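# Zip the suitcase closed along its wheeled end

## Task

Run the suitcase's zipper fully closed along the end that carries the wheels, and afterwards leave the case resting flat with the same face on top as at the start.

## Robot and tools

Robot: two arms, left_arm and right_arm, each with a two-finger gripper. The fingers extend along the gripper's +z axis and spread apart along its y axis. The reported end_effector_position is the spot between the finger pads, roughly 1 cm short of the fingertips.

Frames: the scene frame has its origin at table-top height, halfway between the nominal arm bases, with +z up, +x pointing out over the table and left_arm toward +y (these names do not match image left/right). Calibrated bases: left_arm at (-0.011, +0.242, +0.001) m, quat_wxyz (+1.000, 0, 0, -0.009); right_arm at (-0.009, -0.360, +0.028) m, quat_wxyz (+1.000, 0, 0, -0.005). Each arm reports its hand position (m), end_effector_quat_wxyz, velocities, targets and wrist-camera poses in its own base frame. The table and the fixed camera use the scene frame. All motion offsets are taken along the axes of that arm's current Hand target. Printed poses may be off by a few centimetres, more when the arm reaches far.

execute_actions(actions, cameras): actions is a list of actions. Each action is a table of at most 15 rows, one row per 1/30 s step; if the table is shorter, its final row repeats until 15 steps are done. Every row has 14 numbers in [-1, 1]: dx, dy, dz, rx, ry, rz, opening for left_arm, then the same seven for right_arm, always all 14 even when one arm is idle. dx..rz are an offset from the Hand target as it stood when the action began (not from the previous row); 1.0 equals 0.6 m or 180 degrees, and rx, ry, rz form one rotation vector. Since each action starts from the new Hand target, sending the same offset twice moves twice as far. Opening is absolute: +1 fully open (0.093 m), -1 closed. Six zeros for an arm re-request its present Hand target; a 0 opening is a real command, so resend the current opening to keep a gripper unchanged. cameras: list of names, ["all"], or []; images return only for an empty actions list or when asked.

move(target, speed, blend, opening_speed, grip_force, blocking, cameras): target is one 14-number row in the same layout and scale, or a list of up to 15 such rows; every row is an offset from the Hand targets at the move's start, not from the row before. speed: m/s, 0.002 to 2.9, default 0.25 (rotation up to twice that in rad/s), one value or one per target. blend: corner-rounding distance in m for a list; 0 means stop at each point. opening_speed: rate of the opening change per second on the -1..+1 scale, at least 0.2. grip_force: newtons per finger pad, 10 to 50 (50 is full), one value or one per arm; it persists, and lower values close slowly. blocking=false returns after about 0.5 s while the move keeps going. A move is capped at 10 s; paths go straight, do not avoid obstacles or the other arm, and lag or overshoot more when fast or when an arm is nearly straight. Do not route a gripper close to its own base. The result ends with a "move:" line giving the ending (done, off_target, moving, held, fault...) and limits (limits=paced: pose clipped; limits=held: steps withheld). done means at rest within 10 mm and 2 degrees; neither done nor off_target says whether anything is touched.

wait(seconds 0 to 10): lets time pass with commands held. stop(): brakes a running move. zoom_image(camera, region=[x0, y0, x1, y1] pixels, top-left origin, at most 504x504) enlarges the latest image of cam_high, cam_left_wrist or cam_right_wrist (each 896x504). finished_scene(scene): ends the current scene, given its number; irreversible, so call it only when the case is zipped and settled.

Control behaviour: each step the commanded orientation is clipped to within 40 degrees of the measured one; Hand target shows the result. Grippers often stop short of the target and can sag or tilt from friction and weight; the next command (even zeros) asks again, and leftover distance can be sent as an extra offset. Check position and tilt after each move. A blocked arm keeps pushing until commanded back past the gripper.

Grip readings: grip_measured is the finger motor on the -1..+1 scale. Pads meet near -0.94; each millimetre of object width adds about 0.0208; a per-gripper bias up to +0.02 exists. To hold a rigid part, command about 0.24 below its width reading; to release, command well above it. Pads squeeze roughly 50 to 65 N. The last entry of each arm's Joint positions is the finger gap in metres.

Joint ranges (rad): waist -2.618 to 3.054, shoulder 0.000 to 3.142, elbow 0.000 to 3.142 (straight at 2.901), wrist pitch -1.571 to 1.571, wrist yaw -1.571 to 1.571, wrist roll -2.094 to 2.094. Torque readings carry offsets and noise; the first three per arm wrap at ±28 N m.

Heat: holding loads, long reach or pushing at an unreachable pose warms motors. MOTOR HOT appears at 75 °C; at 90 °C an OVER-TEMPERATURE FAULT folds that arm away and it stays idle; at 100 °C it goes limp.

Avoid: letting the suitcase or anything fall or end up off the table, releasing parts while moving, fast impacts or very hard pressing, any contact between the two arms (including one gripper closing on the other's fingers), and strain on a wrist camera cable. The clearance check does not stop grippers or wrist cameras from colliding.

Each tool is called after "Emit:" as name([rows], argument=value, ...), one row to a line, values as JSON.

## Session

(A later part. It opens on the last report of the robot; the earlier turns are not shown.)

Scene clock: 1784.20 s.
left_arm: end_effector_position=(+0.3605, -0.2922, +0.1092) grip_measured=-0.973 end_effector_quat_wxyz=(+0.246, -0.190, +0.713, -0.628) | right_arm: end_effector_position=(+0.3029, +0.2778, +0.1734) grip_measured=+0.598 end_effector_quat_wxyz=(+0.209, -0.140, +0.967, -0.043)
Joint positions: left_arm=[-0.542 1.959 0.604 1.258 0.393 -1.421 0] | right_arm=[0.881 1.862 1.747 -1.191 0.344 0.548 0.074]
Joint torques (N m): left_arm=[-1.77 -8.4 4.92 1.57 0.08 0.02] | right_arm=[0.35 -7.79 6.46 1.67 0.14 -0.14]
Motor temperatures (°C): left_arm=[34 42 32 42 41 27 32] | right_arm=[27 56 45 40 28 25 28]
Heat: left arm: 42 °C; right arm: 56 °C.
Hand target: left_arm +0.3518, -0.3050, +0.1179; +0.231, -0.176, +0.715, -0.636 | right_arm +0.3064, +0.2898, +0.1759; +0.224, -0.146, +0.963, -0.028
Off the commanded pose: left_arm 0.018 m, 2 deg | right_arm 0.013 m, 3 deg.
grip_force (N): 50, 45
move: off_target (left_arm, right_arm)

Emit:
move([
  [0, 0, 0, 0, 0, 0, -1, 0, 0, -0.15, 0, 0, 0, 0.6],
  [0, 0, 0, 0, 0, 0, -1, 0.0417, -0.4198, -0.1048, -0.0293, -0.0258, 0.0261, 0.6],
], speed=0.2, blend=[0.04, 0], cameras=["cam_right_wrist", "cam_high"])

Scene clock: 1798.27 s.
left_arm: end_effector_position=(+0.3605, -0.2922, +0.1092) grip_measured=-0.973 end_effector_quat_wxyz=(+0.246, -0.190, +0.713, -0.628) | right_arm: end_effector_position=(+0.3178, +0.0390, +0.2415) grip_measured=+0.598 end_effector_quat_wxyz=(+0.225, -0.109, +0.968, +0.027)
Joint positions: left_arm=[-0.542 1.959 0.604 1.258 0.393 -1.421 0] | right_arm=[0.089 1.405 1.51 -1.222 -0.062 -0.121 0.074]
Joint torques (N m): left_arm=[-1.78 -8.4 4.92 1.56 0.09 0.02] | right_arm=[-0.65 -5.26 5.75 2.23 -0.23 -0.08]
Motor temperatures (°C): left_arm=[32 43 33 42 38 27 32] | right_arm=[27 56 45 39 28 25 27]
Heat: left arm: 43 °C; right arm: 56 °C.
Hand target: left_arm +0.3518, -0.3050, +0.1179; +0.231, -0.176, +0.715, -0.636 | right_arm +0.3249, +0.0410, +0.2519; +0.257, -0.118, +0.959, +0.031
Off the commanded pose: left_arm 0.018 m, 2 deg | right_arm 0.013 m, 4 deg.
grip_force (N): 50, 45
move: off_target (left_arm, right_arm)
Images, in order (width x height): cam_high 896x504, cam_right_wrist 896x504.

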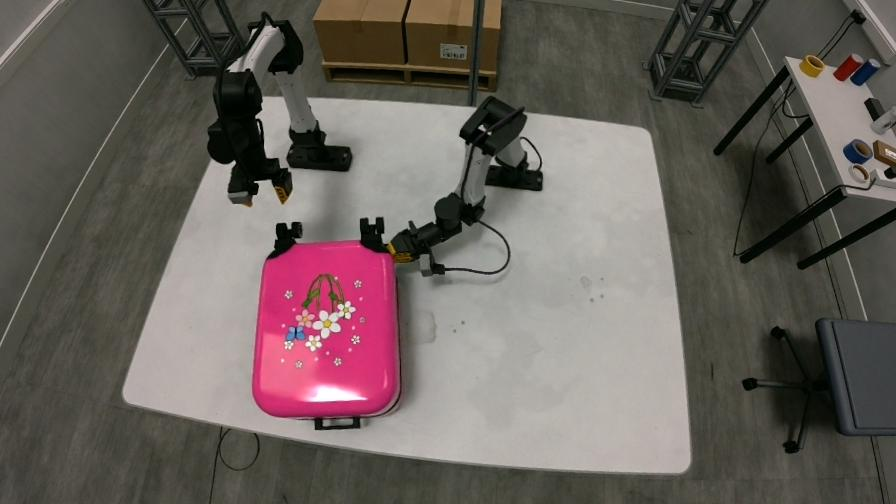

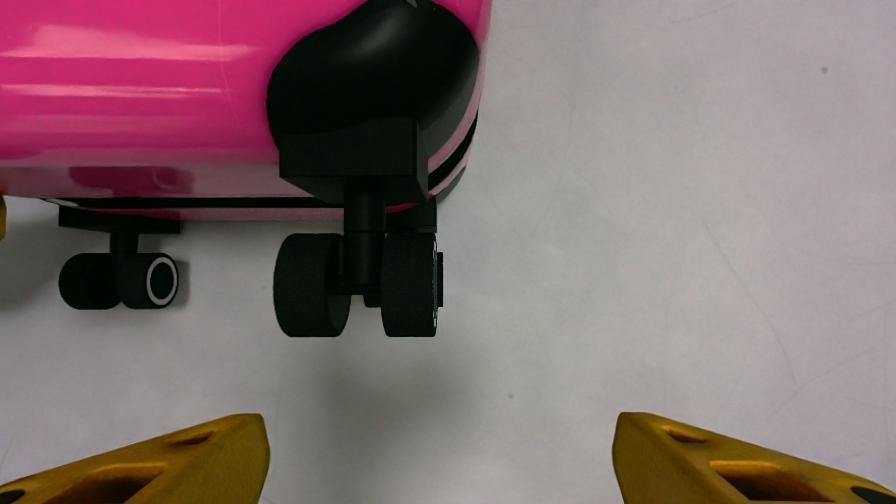

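Emit:
move(target=[0, 0, 0, 0, 0, 0, -1, 0.0037, 0.0545, 0.0672, 0, -0.01, 0, 0.55], speed=0.12, cameras=["cam_right_wrist"])

Scene clock: 1809.67 s.
left_arm: end_effector_position=(+0.3605, -0.2922, +0.1092) grip_measured=-0.973 end_effector_quat_wxyz=(+0.246, -0.190, +0.713, -0.628) | right_arm: end_effector_position=(+0.3275, +0.0746, +0.2041) grip_measured=+0.552 end_effector_quat_wxyz=(+0.239, -0.124, +0.963, +0.033)
Joint positions: left_arm=[-0.542 1.959 0.604 1.258 0.393 -1.421 0] | right_arm=[0.212 1.398 1.336 -1.024 -0.024 -0.038 0.072]
Joint torques (N m): left_arm=[-1.78 -8.42 4.9 1.57 0.08 0.02] | right_arm=[0.01 -6.19 6.16 2.28 0 0.15]
Motor temperatures (°C): left_arm=[31 43 33 42 37 27 32] | right_arm=[27 56 45 40 28 25 27]
Heat: left arm: 43 °C; right arm: 56 °C.
Hand target: left_arm +0.3518, -0.3050, +0.1179; +0.231, -0.176, +0.715, -0.636 | right_arm +0.3348, +0.0771, +0.2159; +0.272, -0.117, +0.954, +0.033
Off the commanded pose: left_arm 0.018 m, 2 deg | right_arm 0.014 m, 4 deg.
grip_force (N): 50, 45
move: off_target (left_arm, right_arm)
Images, in order (width x height): cam_right_wrist 896x504.

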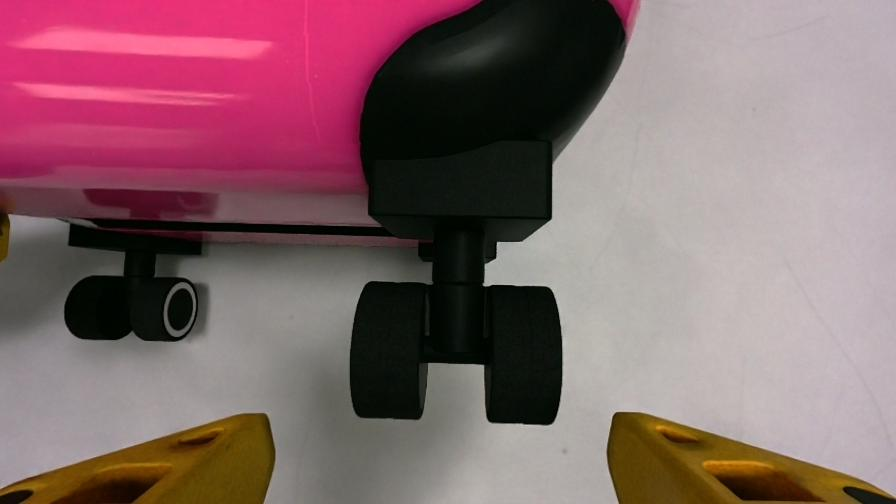

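Emit:
move([
  [0, 0, 0, 0, 0, 0, -1, 0, -0.005, 0.06, 0, 0, 0, 0.55],
  [0, 0, 0, 0, 0, 0, -1, 0, -0.005, 0.06, 0, 0, 0, -0.3],
], speed=0.08, grip_force=[50, 50], cameras=["cam_right_wrist", "cam_left_wrist", "cam_high"])

Scene clock: 1816.77 s.
left_arm: end_effector_position=(+0.3608, -0.2921, +0.1092) grip_measured=-0.973 end_effector_quat_wxyz=(+0.247, -0.191, +0.713, -0.628) | right_arm: end_effector_position=(+0.3442, +0.0748, +0.1804) grip_measured=-0.183 end_effector_quat_wxyz=(+0.250, -0.121, +0.960, +0.026)
Joint positions: left_arm=[-0.542 1.959 0.604 1.258 0.392 -1.421 0] | right_arm=[0.209 1.428 1.257 -0.89 -0.01 -0.038 0.036]
Joint torques (N m): left_arm=[-1.7 -8.42 4.92 1.57 0.09 0.02] | right_arm=[-0.17 -4.36 6.43 2.32 -0.08 0.12]
Motor temperatures (°C): left_arm=[31 44 33 41 36 27 32] | right_arm=[27 55 45 41 28 25 27]
Heat: left arm: 44 °C; right arm: 55 °C.
Hand target: left_arm +0.3518, -0.3050, +0.1179; +0.231, -0.176, +0.715, -0.636 | right_arm +0.3539, +0.0788, +0.1853; +0.272, -0.117, +0.954, +0.033
Off the commanded pose: left_arm 0.018 m, 3 deg | right_arm 0.012 m, 3 deg.
move: off_target (left_arm, right_arm); target 2's new opening was sent with right_arm's hand 0.012 m and 3 deg from that target

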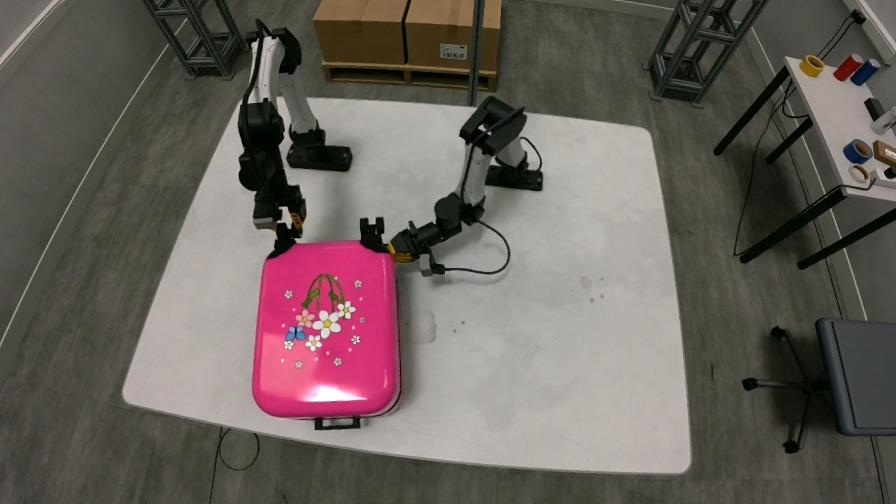

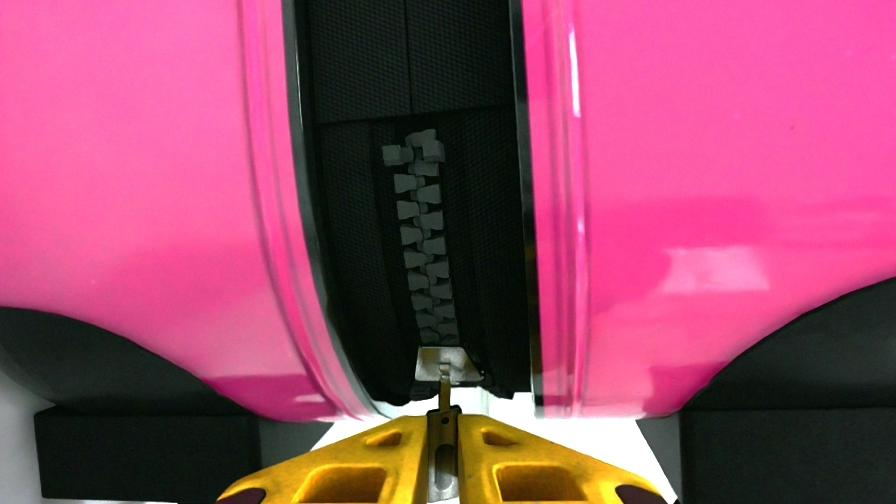

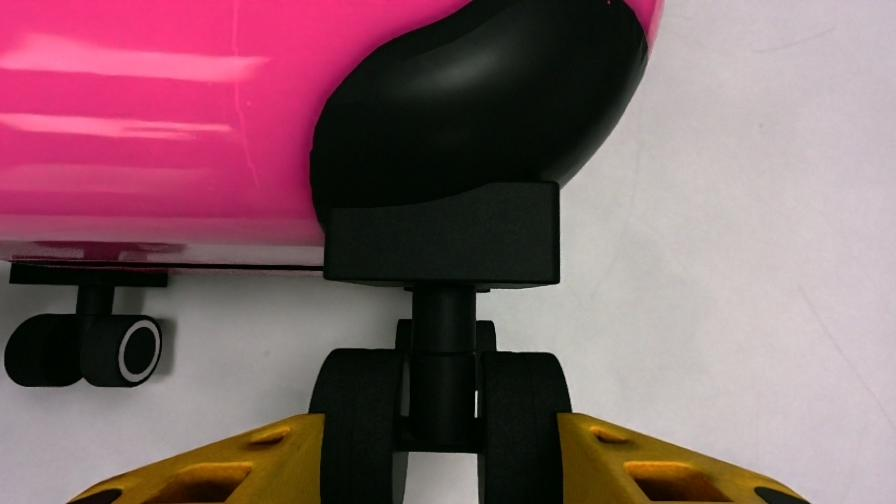

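Emit:
move([
  [0.1017, -0.0083, 0.0325, 0.0073, 0.0688, 0.0059, -1, 0, 0, 0, 0, 0, 0, -0.3],
  [0.1917, -0.0155, 0.0623, 0.0146, 0.1376, 0.0118, -1, 0, 0, 0, 0, 0, 0, -0.3],
], speed=0.08, blend=[0.01, 0], cameras=["cam_right_wrist", "cam_left_wrist"])

Scene clock: 1831.80 s.
left_arm: end_effector_position=(+0.3501, -0.3182, +0.1091) grip_measured=-0.973 end_effector_quat_wxyz=(+0.232, -0.173, +0.718, -0.633) | right_arm: end_effector_position=(+0.3475, +0.0560, +0.1820) grip_measured=-0.160 end_effector_quat_wxyz=(+0.254, -0.122, +0.959, -0.007)
Joint positions: left_arm=[-0.608 1.978 0.64 1.241 0.373 -1.421 0] | right_arm=[0.178 1.424 1.257 -0.89 0.039 -0.084 0.038]
Joint torques (N m): left_arm=[-9.1 -4.86 8.49 1.57 2.68 0.28] | right_arm=[1.91 -4 6.8 2.22 -0.63 0.58]
Heat: left arm: 44 °C; right arm: 54 °C.
Hand target: left_arm +0.2767, -0.4000, +0.1118; +0.088, -0.017, +0.736, -0.671 | right_arm +0.3539, +0.0788, +0.1853; +0.272, -0.117, +0.954, +0.033
Off the commanded pose: left_arm 0.110 m, 25 deg | right_arm 0.024 m, 5 deg.
move: off_target (left_arm, right_arm)
Images, in order (width x height): cam_left_wrist 896x504, cam_right_wrist 896x504.

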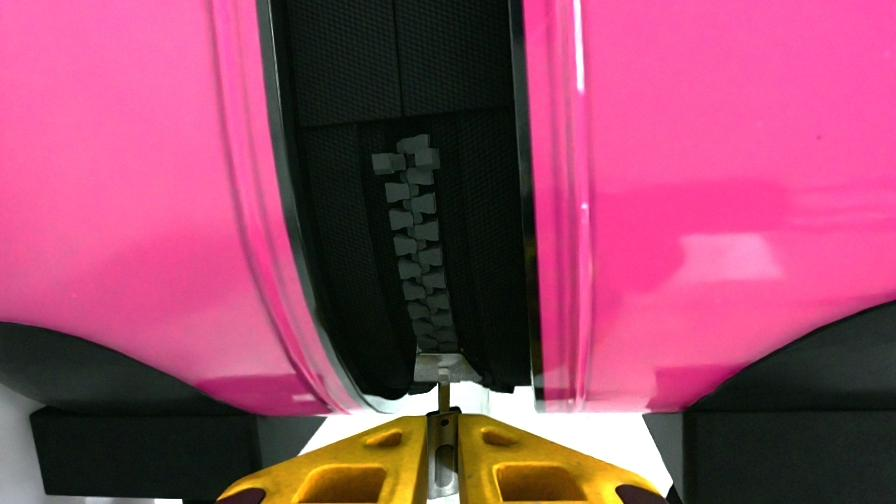

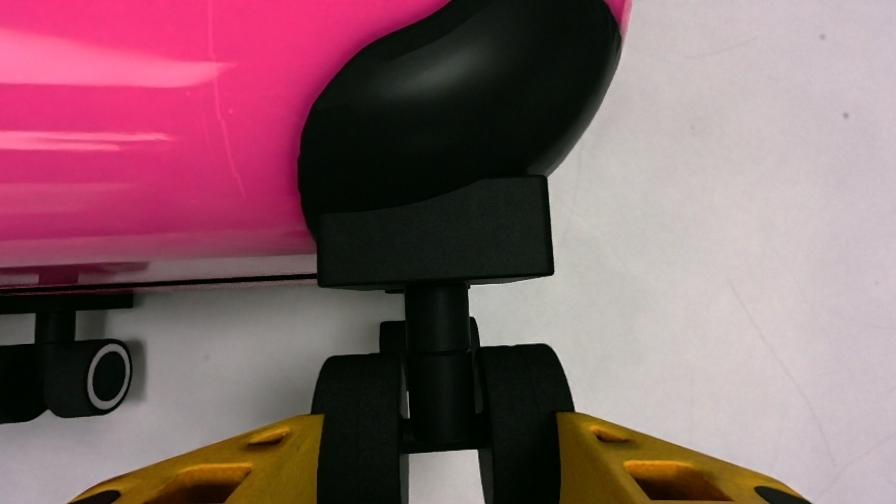

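Emit:
move(target=[0.0588, -0.008, 0.058, 0, 0, 0, -1, -0.0478, 0.089, 0.0297, 0, 0, 0, -0.3], speed=0.1, cameras=["cam_right_wrist", "cam_left_wrist"])

Scene clock: 1838.93 s.
left_arm: end_effector_position=(+0.2921, -0.4023, +0.1090) grip_measured=-0.973 end_effector_quat_wxyz=(+0.169, -0.097, +0.728, -0.657) | right_arm: end_effector_position=(+0.3580, +0.0937, +0.1792) grip_measured=-0.299 end_effector_quat_wxyz=(+0.241, -0.097, +0.965, -0.040)
Joint positions: left_arm=[-0.822 2.041 0.741 1.214 0.362 -1.421 0] | right_arm=[0.341 1.536 1.361 -0.936 0.188 0.097 0.031]
Joint torques (N m): left_arm=[-4.56 -5.87 8.02 1.52 1.45 0.13] | right_arm=[3.03 -3.62 8.43 2.63 -1.06 0.27]
Heat: left arm: 43 °C; right arm: 53 °C.
Hand target: left_arm +0.2469, -0.4398, +0.1098; +0.088, -0.017, +0.736, -0.671 | right_arm +0.3738, +0.1388, +0.1853; +0.272, -0.117, +0.954, +0.033
Off the commanded pose: left_arm 0.059 m, 13 deg | right_arm 0.048 m, 9 deg.
move: off_target (left_arm, right_arm)
Images, in order (width x height): cam_left_wrist 896x504, cam_right_wrist 896x504.

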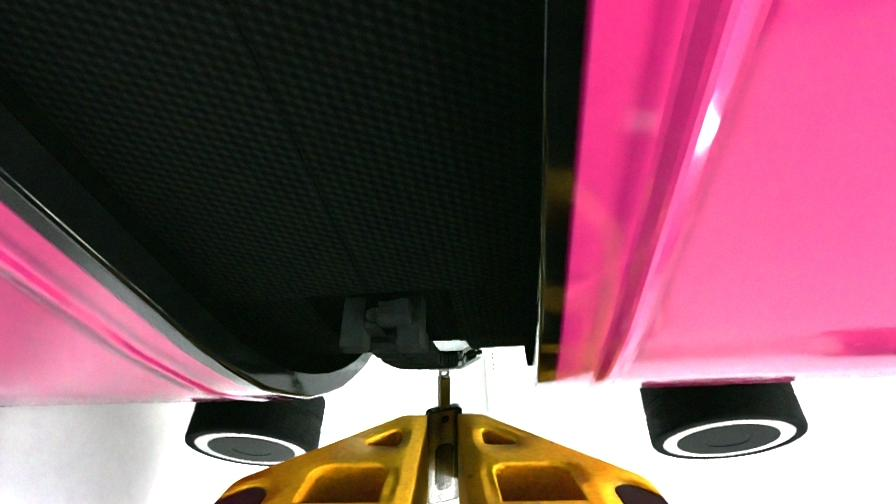

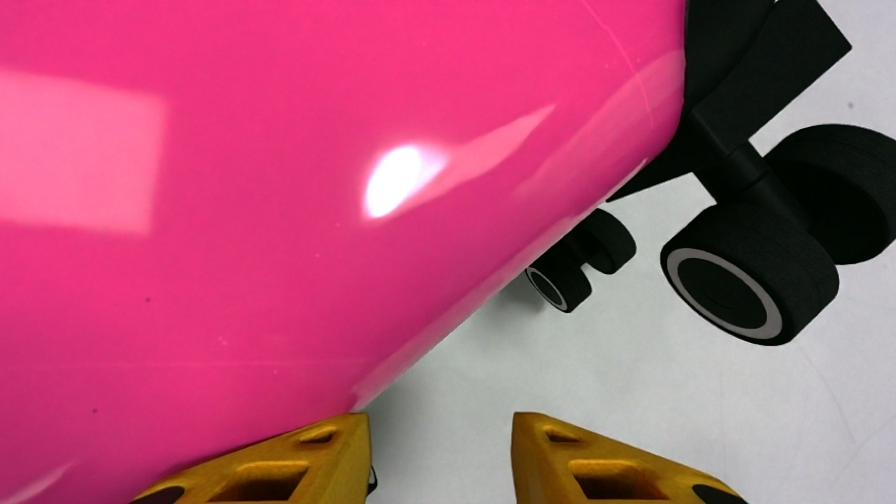

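Emit:
move(target=[-0.06, 0.008, -0.06, -0.0073, -0.0688, -0.0059, -1, 0, 0, -0.05, 0, 0, 0, -0.3], speed=0.12, cameras=["all"])

Scene clock: 1883.43 s.
left_arm: end_effector_position=(+0.2930, -0.3944, +0.1087) grip_measured=-0.973 end_effector_quat_wxyz=(+0.184, -0.111, +0.725, -0.654) | right_arm: end_effector_position=(+0.3533, +0.1079, +0.1890) grip_measured=-0.299 end_effector_quat_wxyz=(+0.240, -0.110, +0.964, -0.022)
Joint positions: left_arm=[-0.824 2.03 0.707 1.243 0.319 -1.424 0] | right_arm=[0.368 1.536 1.402 -0.976 0.158 0.103 0.031]
Joint torques (N m): left_arm=[-1.02 -9.25 2.55 1.67 0.26 0.01] | right_arm=[1.48 -6.9 9.1 2.01 -0.76 0.28]
Motor temperatures (°C): left_arm=[32 42 34 41 37 27 32] | right_arm=[28 50 50 46 29 25 27]
Heat: left arm: 42 °C; right arm: 50 °C.
Hand target: left_arm +0.2772, -0.3987, +0.1119; +0.161, -0.098, +0.730, -0.657 | right_arm +0.3584, +0.1350, +0.2108; +0.272, -0.117, +0.954, +0.033
Off the commanded pose: left_arm 0.017 m, 3 deg | right_arm 0.035 m, 7 deg.
move: off_target (left_arm, right_arm)

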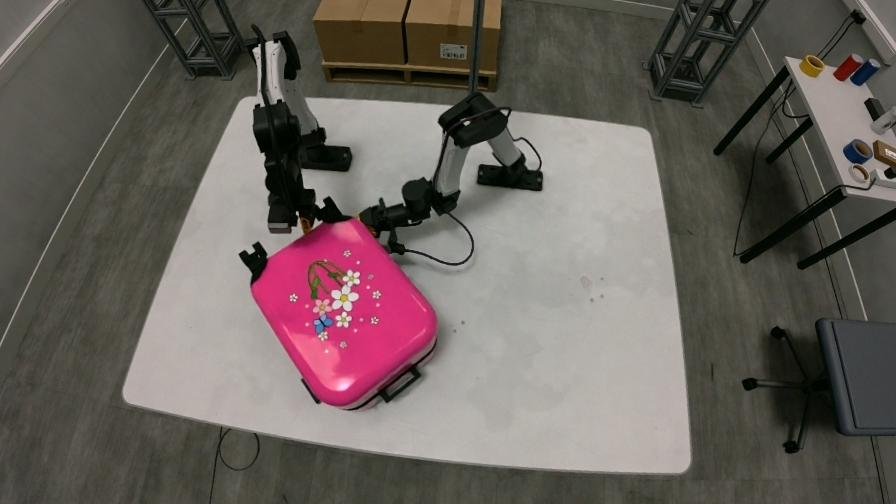

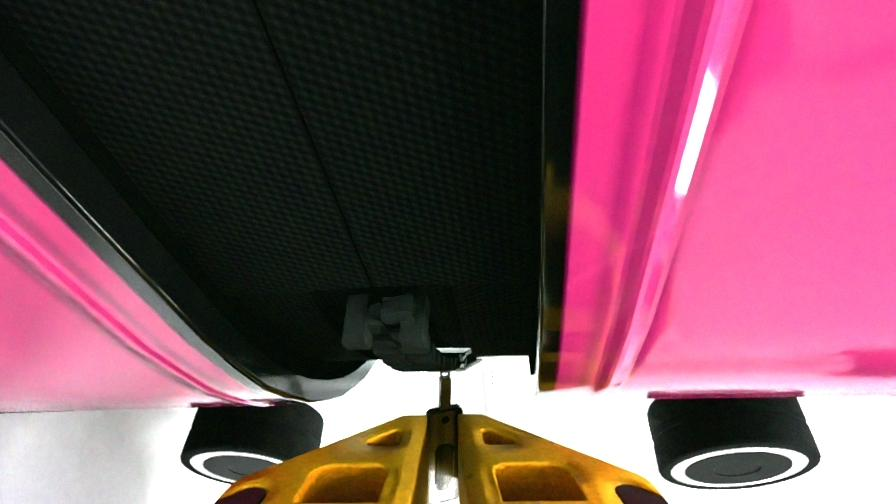

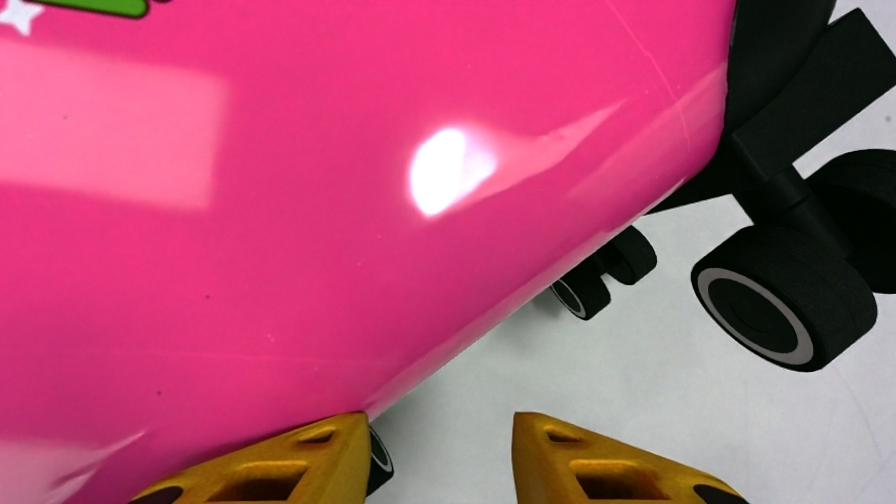

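Emit:
move([
  [0, 0, 0, 0, 0, 0, -1, -0.0537, -0.0243, -0.1625, 0, 0, 0, -0.3],
  [0, 0, 0, 0, 0, 0, -1, 0.1417, -0.1903, -0.2838, 0, 0, 0, -0.3],
], speed=0.2, blend=[0.04, 0])

Emit:
move(target=[-0.3337, 0.0727, -0.5082, 0, 0, 0, -1, 0, 0, 0, 0, 0, 0, -0.3], speed=0.08, cameras=["all"])

Scene clock: 1953.87 s.
left_arm: end_effector_position=(+0.2930, -0.3944, +0.1087) grip_measured=-0.973 end_effector_quat_wxyz=(+0.184, -0.111, +0.725, -0.654) | right_arm: end_effector_position=(+0.2359, -0.0184, +0.3134) grip_measured=-0.299 end_effector_quat_wxyz=(+0.284, -0.110, +0.952, +0.023)
Joint positions: left_arm=[-0.824 2.03 0.707 1.243 0.319 -1.424 0] | right_arm=[-0.245 1.177 1.629 -1.492 -0.236 -0.411 0.031]
Joint torques (N m): left_arm=[-1.06 -9.24 2.55 1.68 0.26 0.01] | right_arm=[-0.55 -1.5 5.24 1.45 -0.39 -0.18]
Motor temperatures (°C): left_arm=[30 49 31 42 33 27 33] | right_arm=[28 53 52 42 29 25 26]
Heat: left arm: 49 °C; right arm: 53 °C.
Hand target: left_arm +0.2772, -0.3987, +0.1119; +0.161, -0.098, +0.730, -0.657 | right_arm +0.2288, -0.0150, +0.3106; +0.272, -0.117, +0.954, +0.033
Off the commanded pose: left_arm 0.017 m, 3 deg | right_arm 0.008 m, 2 deg.
move: off_target (left_arm)

Scene clock: 1959.77 s.
left_arm: end_effector_position=(+0.3508, -0.0490, +0.1079) grip_measured=-0.973 end_effector_quat_wxyz=(+0.163, -0.119, +0.710, -0.675) | right_arm: end_effector_position=(+0.2359, -0.0184, +0.3134) grip_measured=-0.299 end_effector_quat_wxyz=(+0.284, -0.110, +0.952, +0.023)
Joint positions: left_arm=[0.356 1.878 0.68 0.548 1.511 -0.85 0] | right_arm=[-0.245 1.177 1.629 -1.492 -0.236 -0.411 0.031]
Joint torques (N m): left_arm=[1.5 -6.06 6.5 1.02 0.42 0.29] | right_arm=[-0.58 -1.37 5.34 1.39 -0.41 -0.13]
Heat: left arm: 48 °C; right arm: 52 °C.
Hand target: left_arm +0.3556, -0.0398, +0.1156; +0.161, -0.098, +0.730, -0.657 | right_arm +0.2288, -0.0150, +0.3106; +0.272, -0.117, +0.954, +0.033
Off the commanded pose: left_arm 0.013 m, 4 deg | right_arm 0.008 m, 2 deg.
move: off_target (left_arm)

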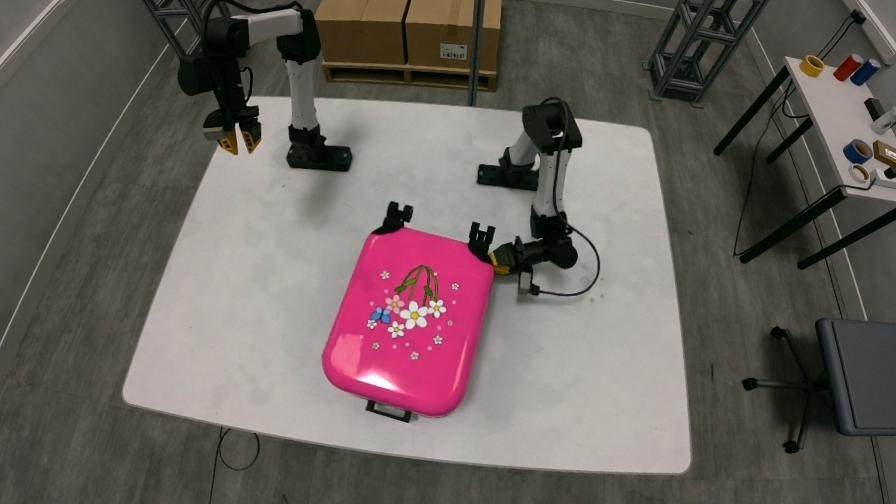

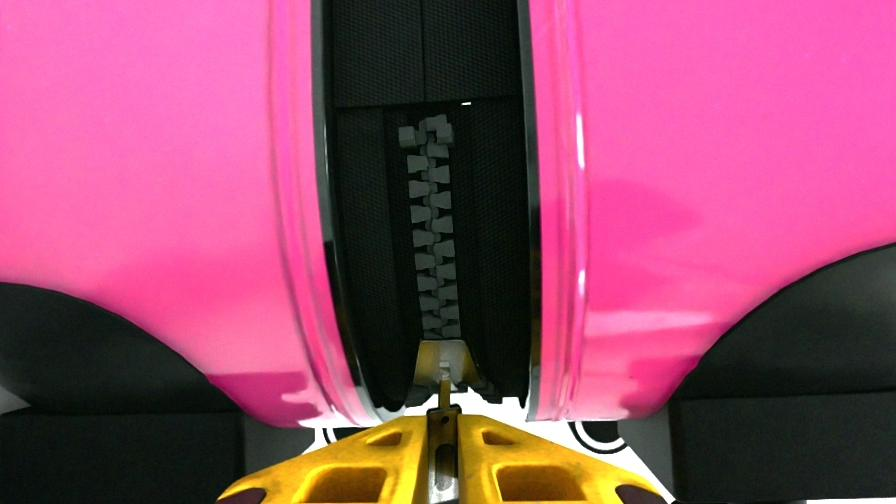

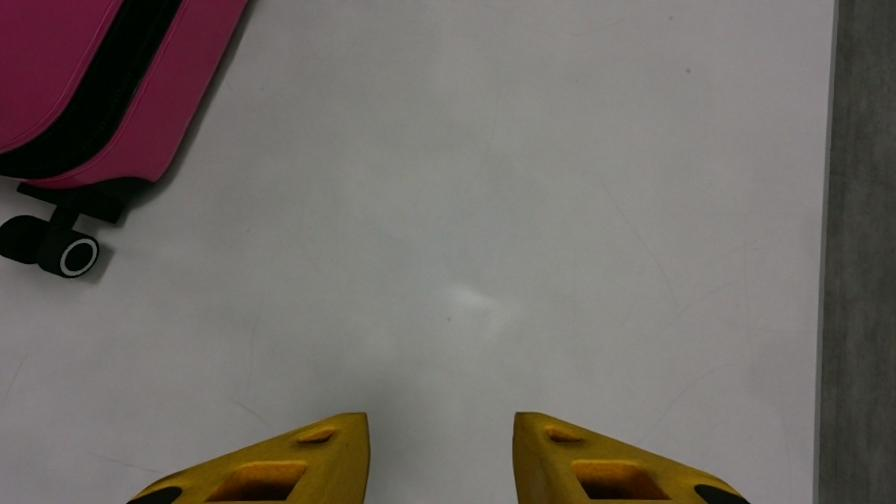

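Emit:
move(target=[0, 0, 0, 0, 0, 0, -1, -0.0447, 0.3035, 0.299, -0.2978, -0.2774, -0.1757, 1], speed=0.25, cameras=["cam_right_wrist", "cam_high"])

Scene clock: 1987.13 s.
left_arm: end_effector_position=(+0.3508, -0.0490, +0.1079) grip_measured=-0.973 end_effector_quat_wxyz=(+0.163, -0.119, +0.710, -0.675) | right_arm: end_effector_position=(+0.2997, +0.1883, +0.1670) grip_measured=+1.000 end_effector_quat_wxyz=(+0.539, -0.428, +0.594, +0.416)
Joint positions: left_arm=[0.356 1.878 0.68 0.548 1.511 -0.85 0] | right_arm=[0.108 1.527 0.468 0.871 -1.168 -0.139 0.093]
Joint torques (N m): left_arm=[1.51 -6.01 6.09 1.23 0.42 0.16] | right_arm=[0.13 -3.66 5.26 2.75 -0.26 0.16]
Motor temperatures (°C): left_arm=[30 44 32 40 32 27 33] | right_arm=[27 47 47 40 28 25 26]
Heat: left arm: 44 °C; right arm: 47 °C.
Hand target: left_arm +0.3555, -0.0401, +0.1157; +0.180, -0.109, +0.708, -0.674 (not the last commanded pose) | right_arm +0.2987, +0.1901, +0.1723; +0.550, -0.437, +0.579, +0.415
Off the commanded pose: left_arm 0.013 m, 4 deg | right_arm 0.006 m, 2 deg.
move: off_target (left_arm)
Images, in order (width x height): cam_high 896x504, cam_right_wrist 896x504.

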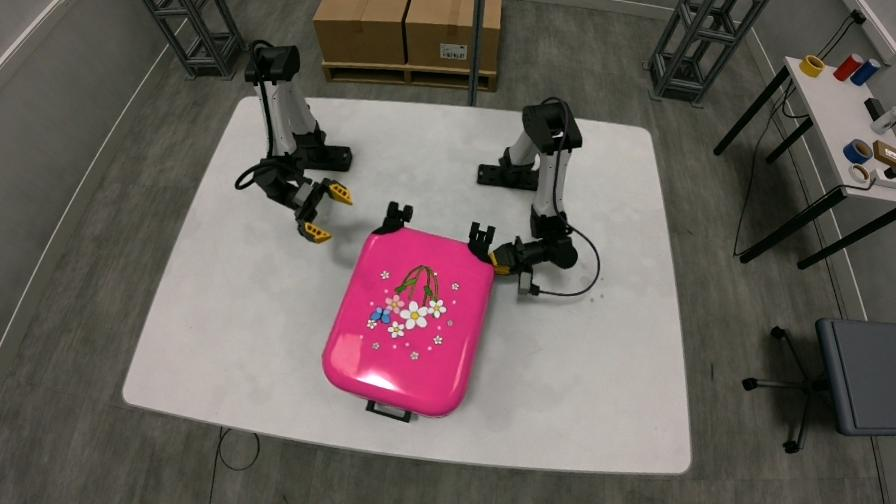

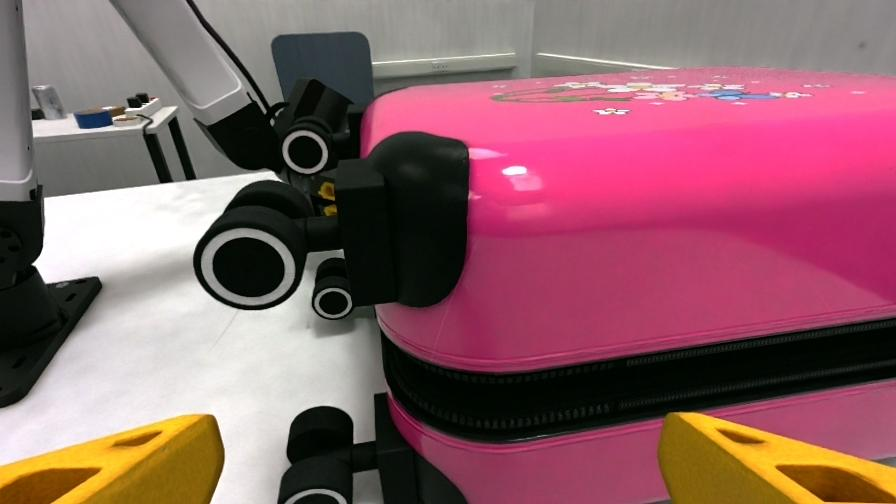

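Emit:
move(target=[0, 0, 0, 0, 0, 0, -1, -0.0085, 0.022, 0.1098, 0, 0, 0, 1], speed=0.1, cameras=["cam_right_wrist", "cam_left_wrist"])

Scene clock: 2006.53 s.
left_arm: end_effector_position=(+0.3508, -0.0490, +0.1079) grip_measured=-0.973 end_effector_quat_wxyz=(+0.163, -0.119, +0.710, -0.675) | right_arm: end_effector_position=(+0.2975, +0.2528, +0.1587) grip_measured=+1.000 end_effector_quat_wxyz=(+0.525, -0.432, +0.600, +0.421)
Joint positions: left_arm=[0.356 1.878 0.68 0.548 1.511 -0.85 0] | right_arm=[0.347 1.611 0.513 0.937 -0.946 -0.079 0.093]
Joint torques (N m): left_arm=[1.51 -5.98 6.11 1.24 0.42 0.16] | right_arm=[0.24 -4.29 7.54 2.93 -0.06 0.13]
Heat: left arm: 43 °C; right arm: 46 °C.
Hand target: left_arm +0.3555, -0.0401, +0.1157; +0.180, -0.109, +0.708, -0.674 | right_arm +0.3042, +0.2572, +0.1740; +0.550, -0.437, +0.579, +0.415
Off the commanded pose: left_arm 0.013 m, 2 deg | right_arm 0.017 m, 4 deg.
move: off_target (left_arm, right_arm)
Images, in order (width x height): cam_left_wrist 896x504, cam_right_wrist 896x504.

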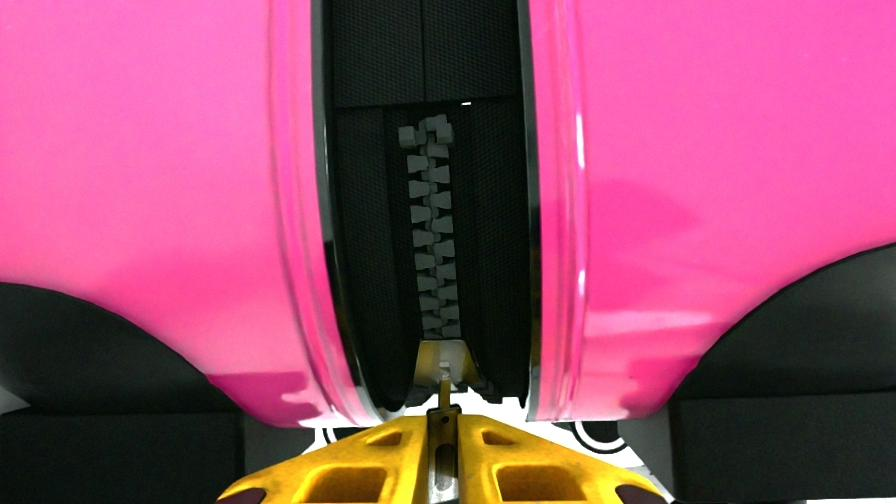

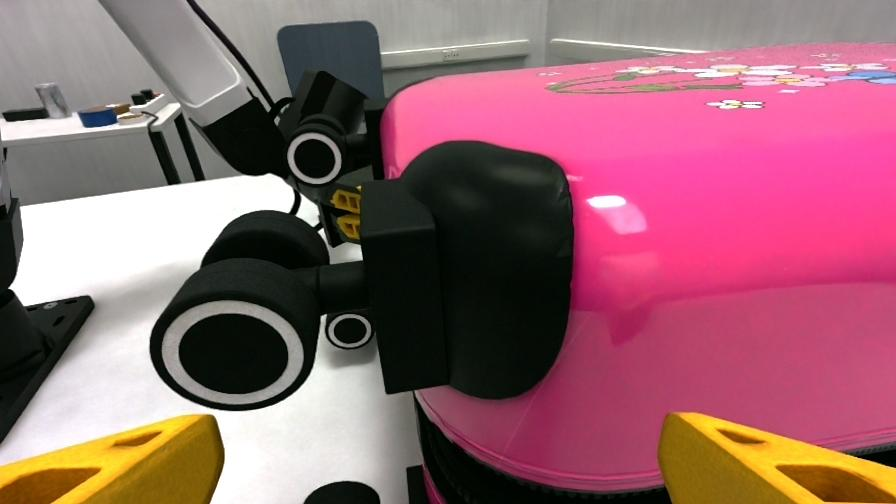

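Emit:
move(target=[0, 0, 0, 0, 0, 0, -1, -0.0188, 0, 0.029, 0, 0, 0, 1], speed=0.06, cameras=["cam_right_wrist"])

Scene clock: 2013.87 s.
left_arm: end_effector_position=(+0.3508, -0.0490, +0.1079) grip_measured=-0.973 end_effector_quat_wxyz=(+0.163, -0.119, +0.710, -0.675) | right_arm: end_effector_position=(+0.3046, +0.2703, +0.1767) grip_measured=+1.000 end_effector_quat_wxyz=(+0.543, -0.437, +0.585, +0.415)
Joint positions: left_arm=[0.356 1.878 0.68 0.548 1.511 -0.85 0] | right_arm=[0.398 1.616 0.572 0.937 -0.894 -0.072 0.093]
Joint torques (N m): left_arm=[1.52 -5.97 6.09 1.23 0.41 0.16] | right_arm=[0.27 -4.62 7.47 2.42 -0.01 0.19]
Heat: left arm: 43 °C; right arm: 46 °C.
Hand target: left_arm +0.3555, -0.0401, +0.1157; +0.180, -0.109, +0.708, -0.674 | right_arm +0.3091, +0.2745, +0.1844; +0.550, -0.437, +0.579, +0.415
Off the commanded pose: left_arm 0.013 m, 2 deg | right_arm 0.010 m, 1 deg.
move: off_target (left_arm)
Images, in order (width x height): cam_right_wrist 896x504.

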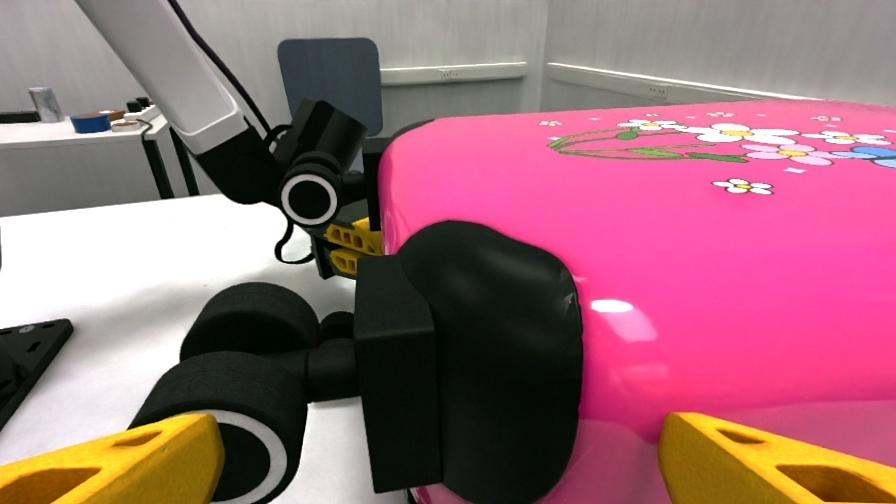

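Emit:
move([
  [0.06, -0.006, 0.055, 0, 0, 0, -1, 0.005, 0, 0.035, 0, 0, 0, 1],
  [0.1368, -0.0132, 0.129, 0, 0, 0, -1, 0.0067, 0, 0.0833, 0, 0, 0, 1],
], speed=0.06, blend=[0.01, 0], cameras=["cam_right_wrist", "cam_left_wrist", "cam_high"])

Scene clock: 2058.73 s.
left_arm: end_effector_position=(+0.3666, -0.0536, +0.1085) grip_measured=-0.973 end_effector_quat_wxyz=(+0.322, -0.261, +0.686, -0.599) | right_arm: end_effector_position=(+0.3294, +0.2874, +0.1810) grip_measured=+1.000 end_effector_quat_wxyz=(+0.565, -0.421, +0.585, +0.401)
Joint positions: left_arm=[0.231 1.834 0.364 1.341 0.942 -1.337 0] | right_arm=[0.436 1.708 0.655 0.995 -0.805 -0.047 0.093]
Joint torques (N m): left_arm=[-8.99 -3.95 0.81 1.96 2.87 0.07] | right_arm=[6 -2.88 9.66 2.09 0.27 0.04]
Heat: left arm: 42 °C; right arm: 47 °C.
Hand target: left_arm +0.3111, -0.1441, +0.1126; +0.180, -0.109, +0.708, -0.674 | right_arm +0.3228, +0.3223, +0.1778; +0.550, -0.437, +0.579, +0.415
Off the commanded pose: left_arm 0.106 m, 25 deg | right_arm 0.036 m, 3 deg.
move: off_target (left_arm, right_arm)

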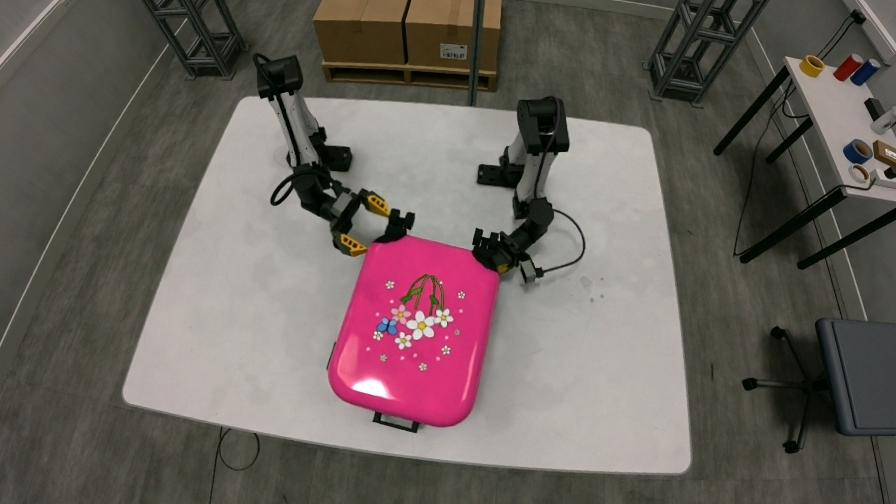

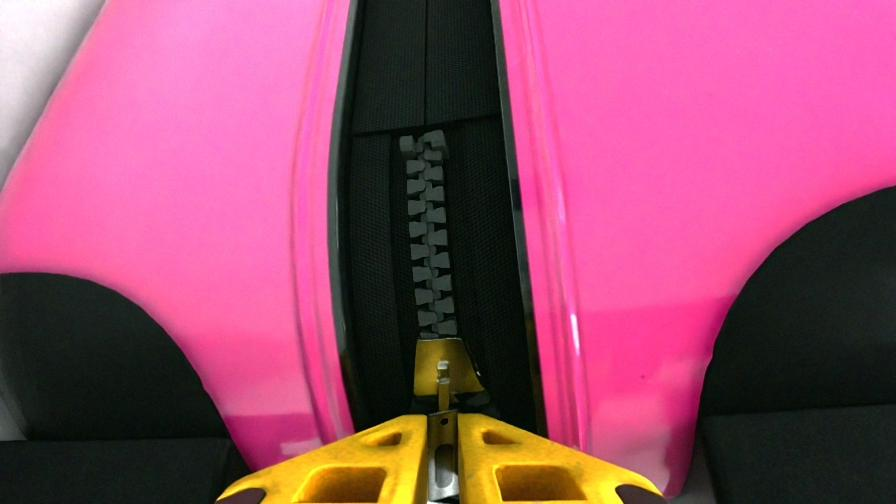

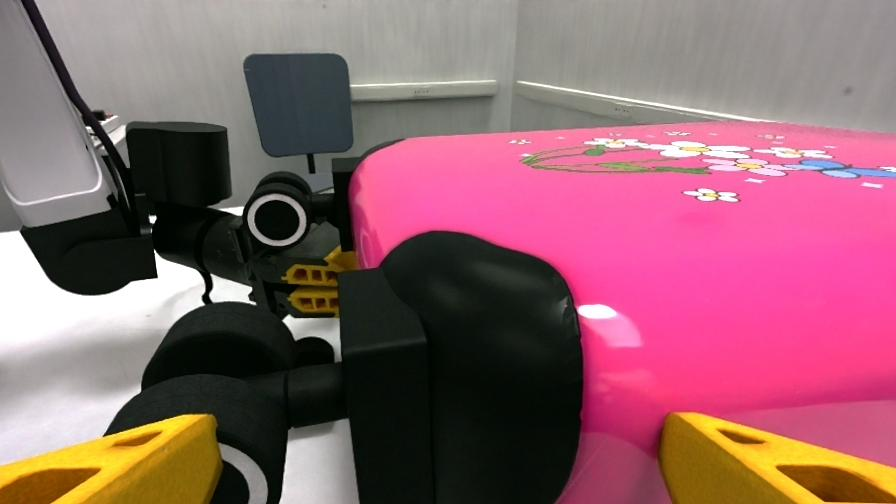

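Emit:
move(target=[0.04, -0.004, 0.073, 0, 0, 0, -1, 0.003, 0, 0.05, 0, 0, 0, 1], speed=0.06, cameras=["cam_right_wrist", "cam_left_wrist"])

Emit:
zoom_image(camera="cam_left_wrist", region=[340, 90, 560, 430])

Scene clock: 2066.70 s.
left_arm: end_effector_position=(+0.3789, -0.0435, +0.1075) grip_measured=-0.973 end_effector_quat_wxyz=(+0.396, -0.335, +0.651, -0.554) | right_arm: end_effector_position=(+0.3408, +0.3038, +0.1850) grip_measured=+1.000 end_effector_quat_wxyz=(+0.573, -0.417, +0.580, +0.402)
Joint positions: left_arm=[0.144 1.834 0.302 1.444 0.617 -1.375 0] | right_arm=[0.47 1.767 0.72 1.021 -0.765 -0.03 0.093]
Joint torques (N m): left_arm=[-12.67 -4.86 -0.84 2.13 4.18 0.04] | right_arm=[7.8 -2.39 10.19 1.92 0.49 -0.13]
Heat: left arm: 41 °C; right arm: 49 °C.
Hand target: left_arm +0.3066, -0.1939, +0.1113; +0.180, -0.109, +0.708, -0.674 | right_arm +0.3310, +0.3510, +0.1744; +0.550, -0.437, +0.579, +0.415
Off the commanded pose: left_arm 0.167 m, 39 deg | right_arm 0.049 m, 4 deg.
move: off_target (left_arm, right_arm)
Images, in order (width x height): cam_left_wrist 896x504, cam_right_wrist 896x504.

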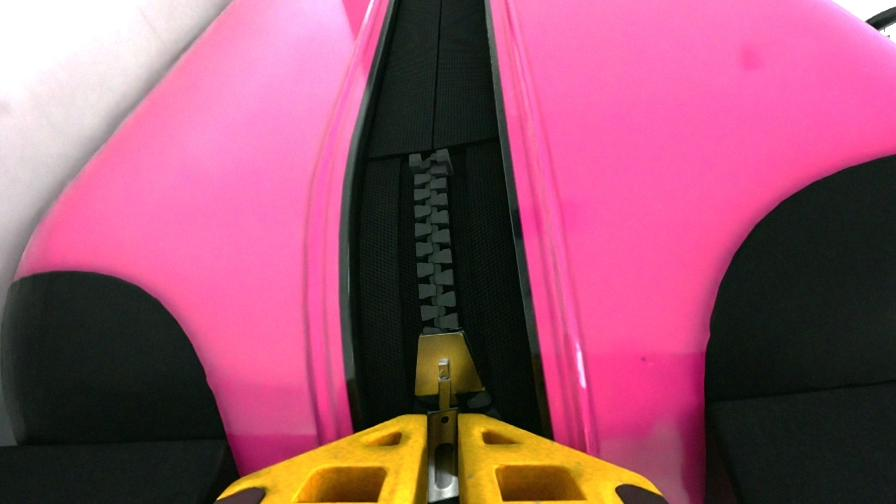

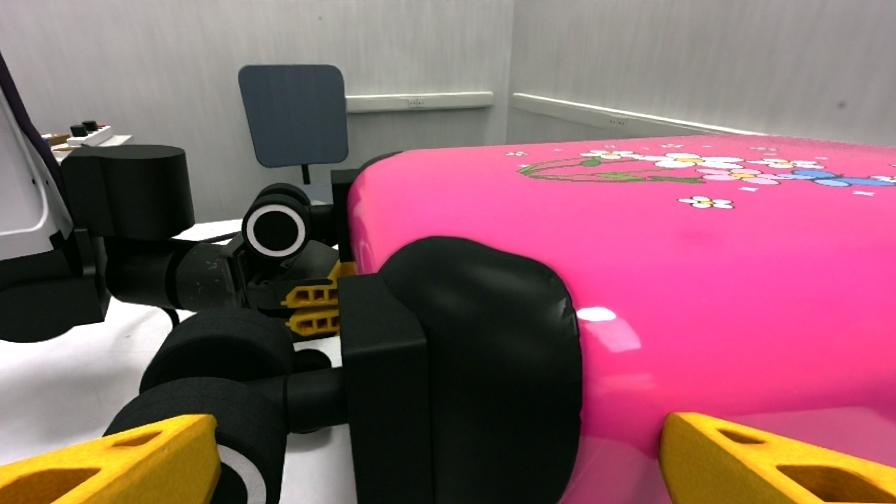

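Scaled by 1.482.

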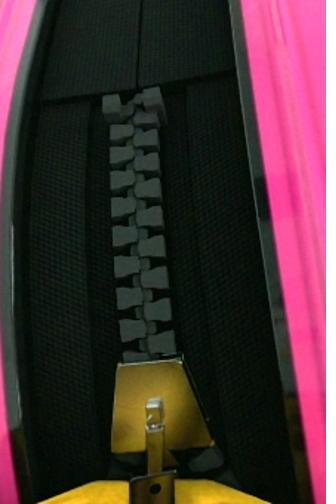

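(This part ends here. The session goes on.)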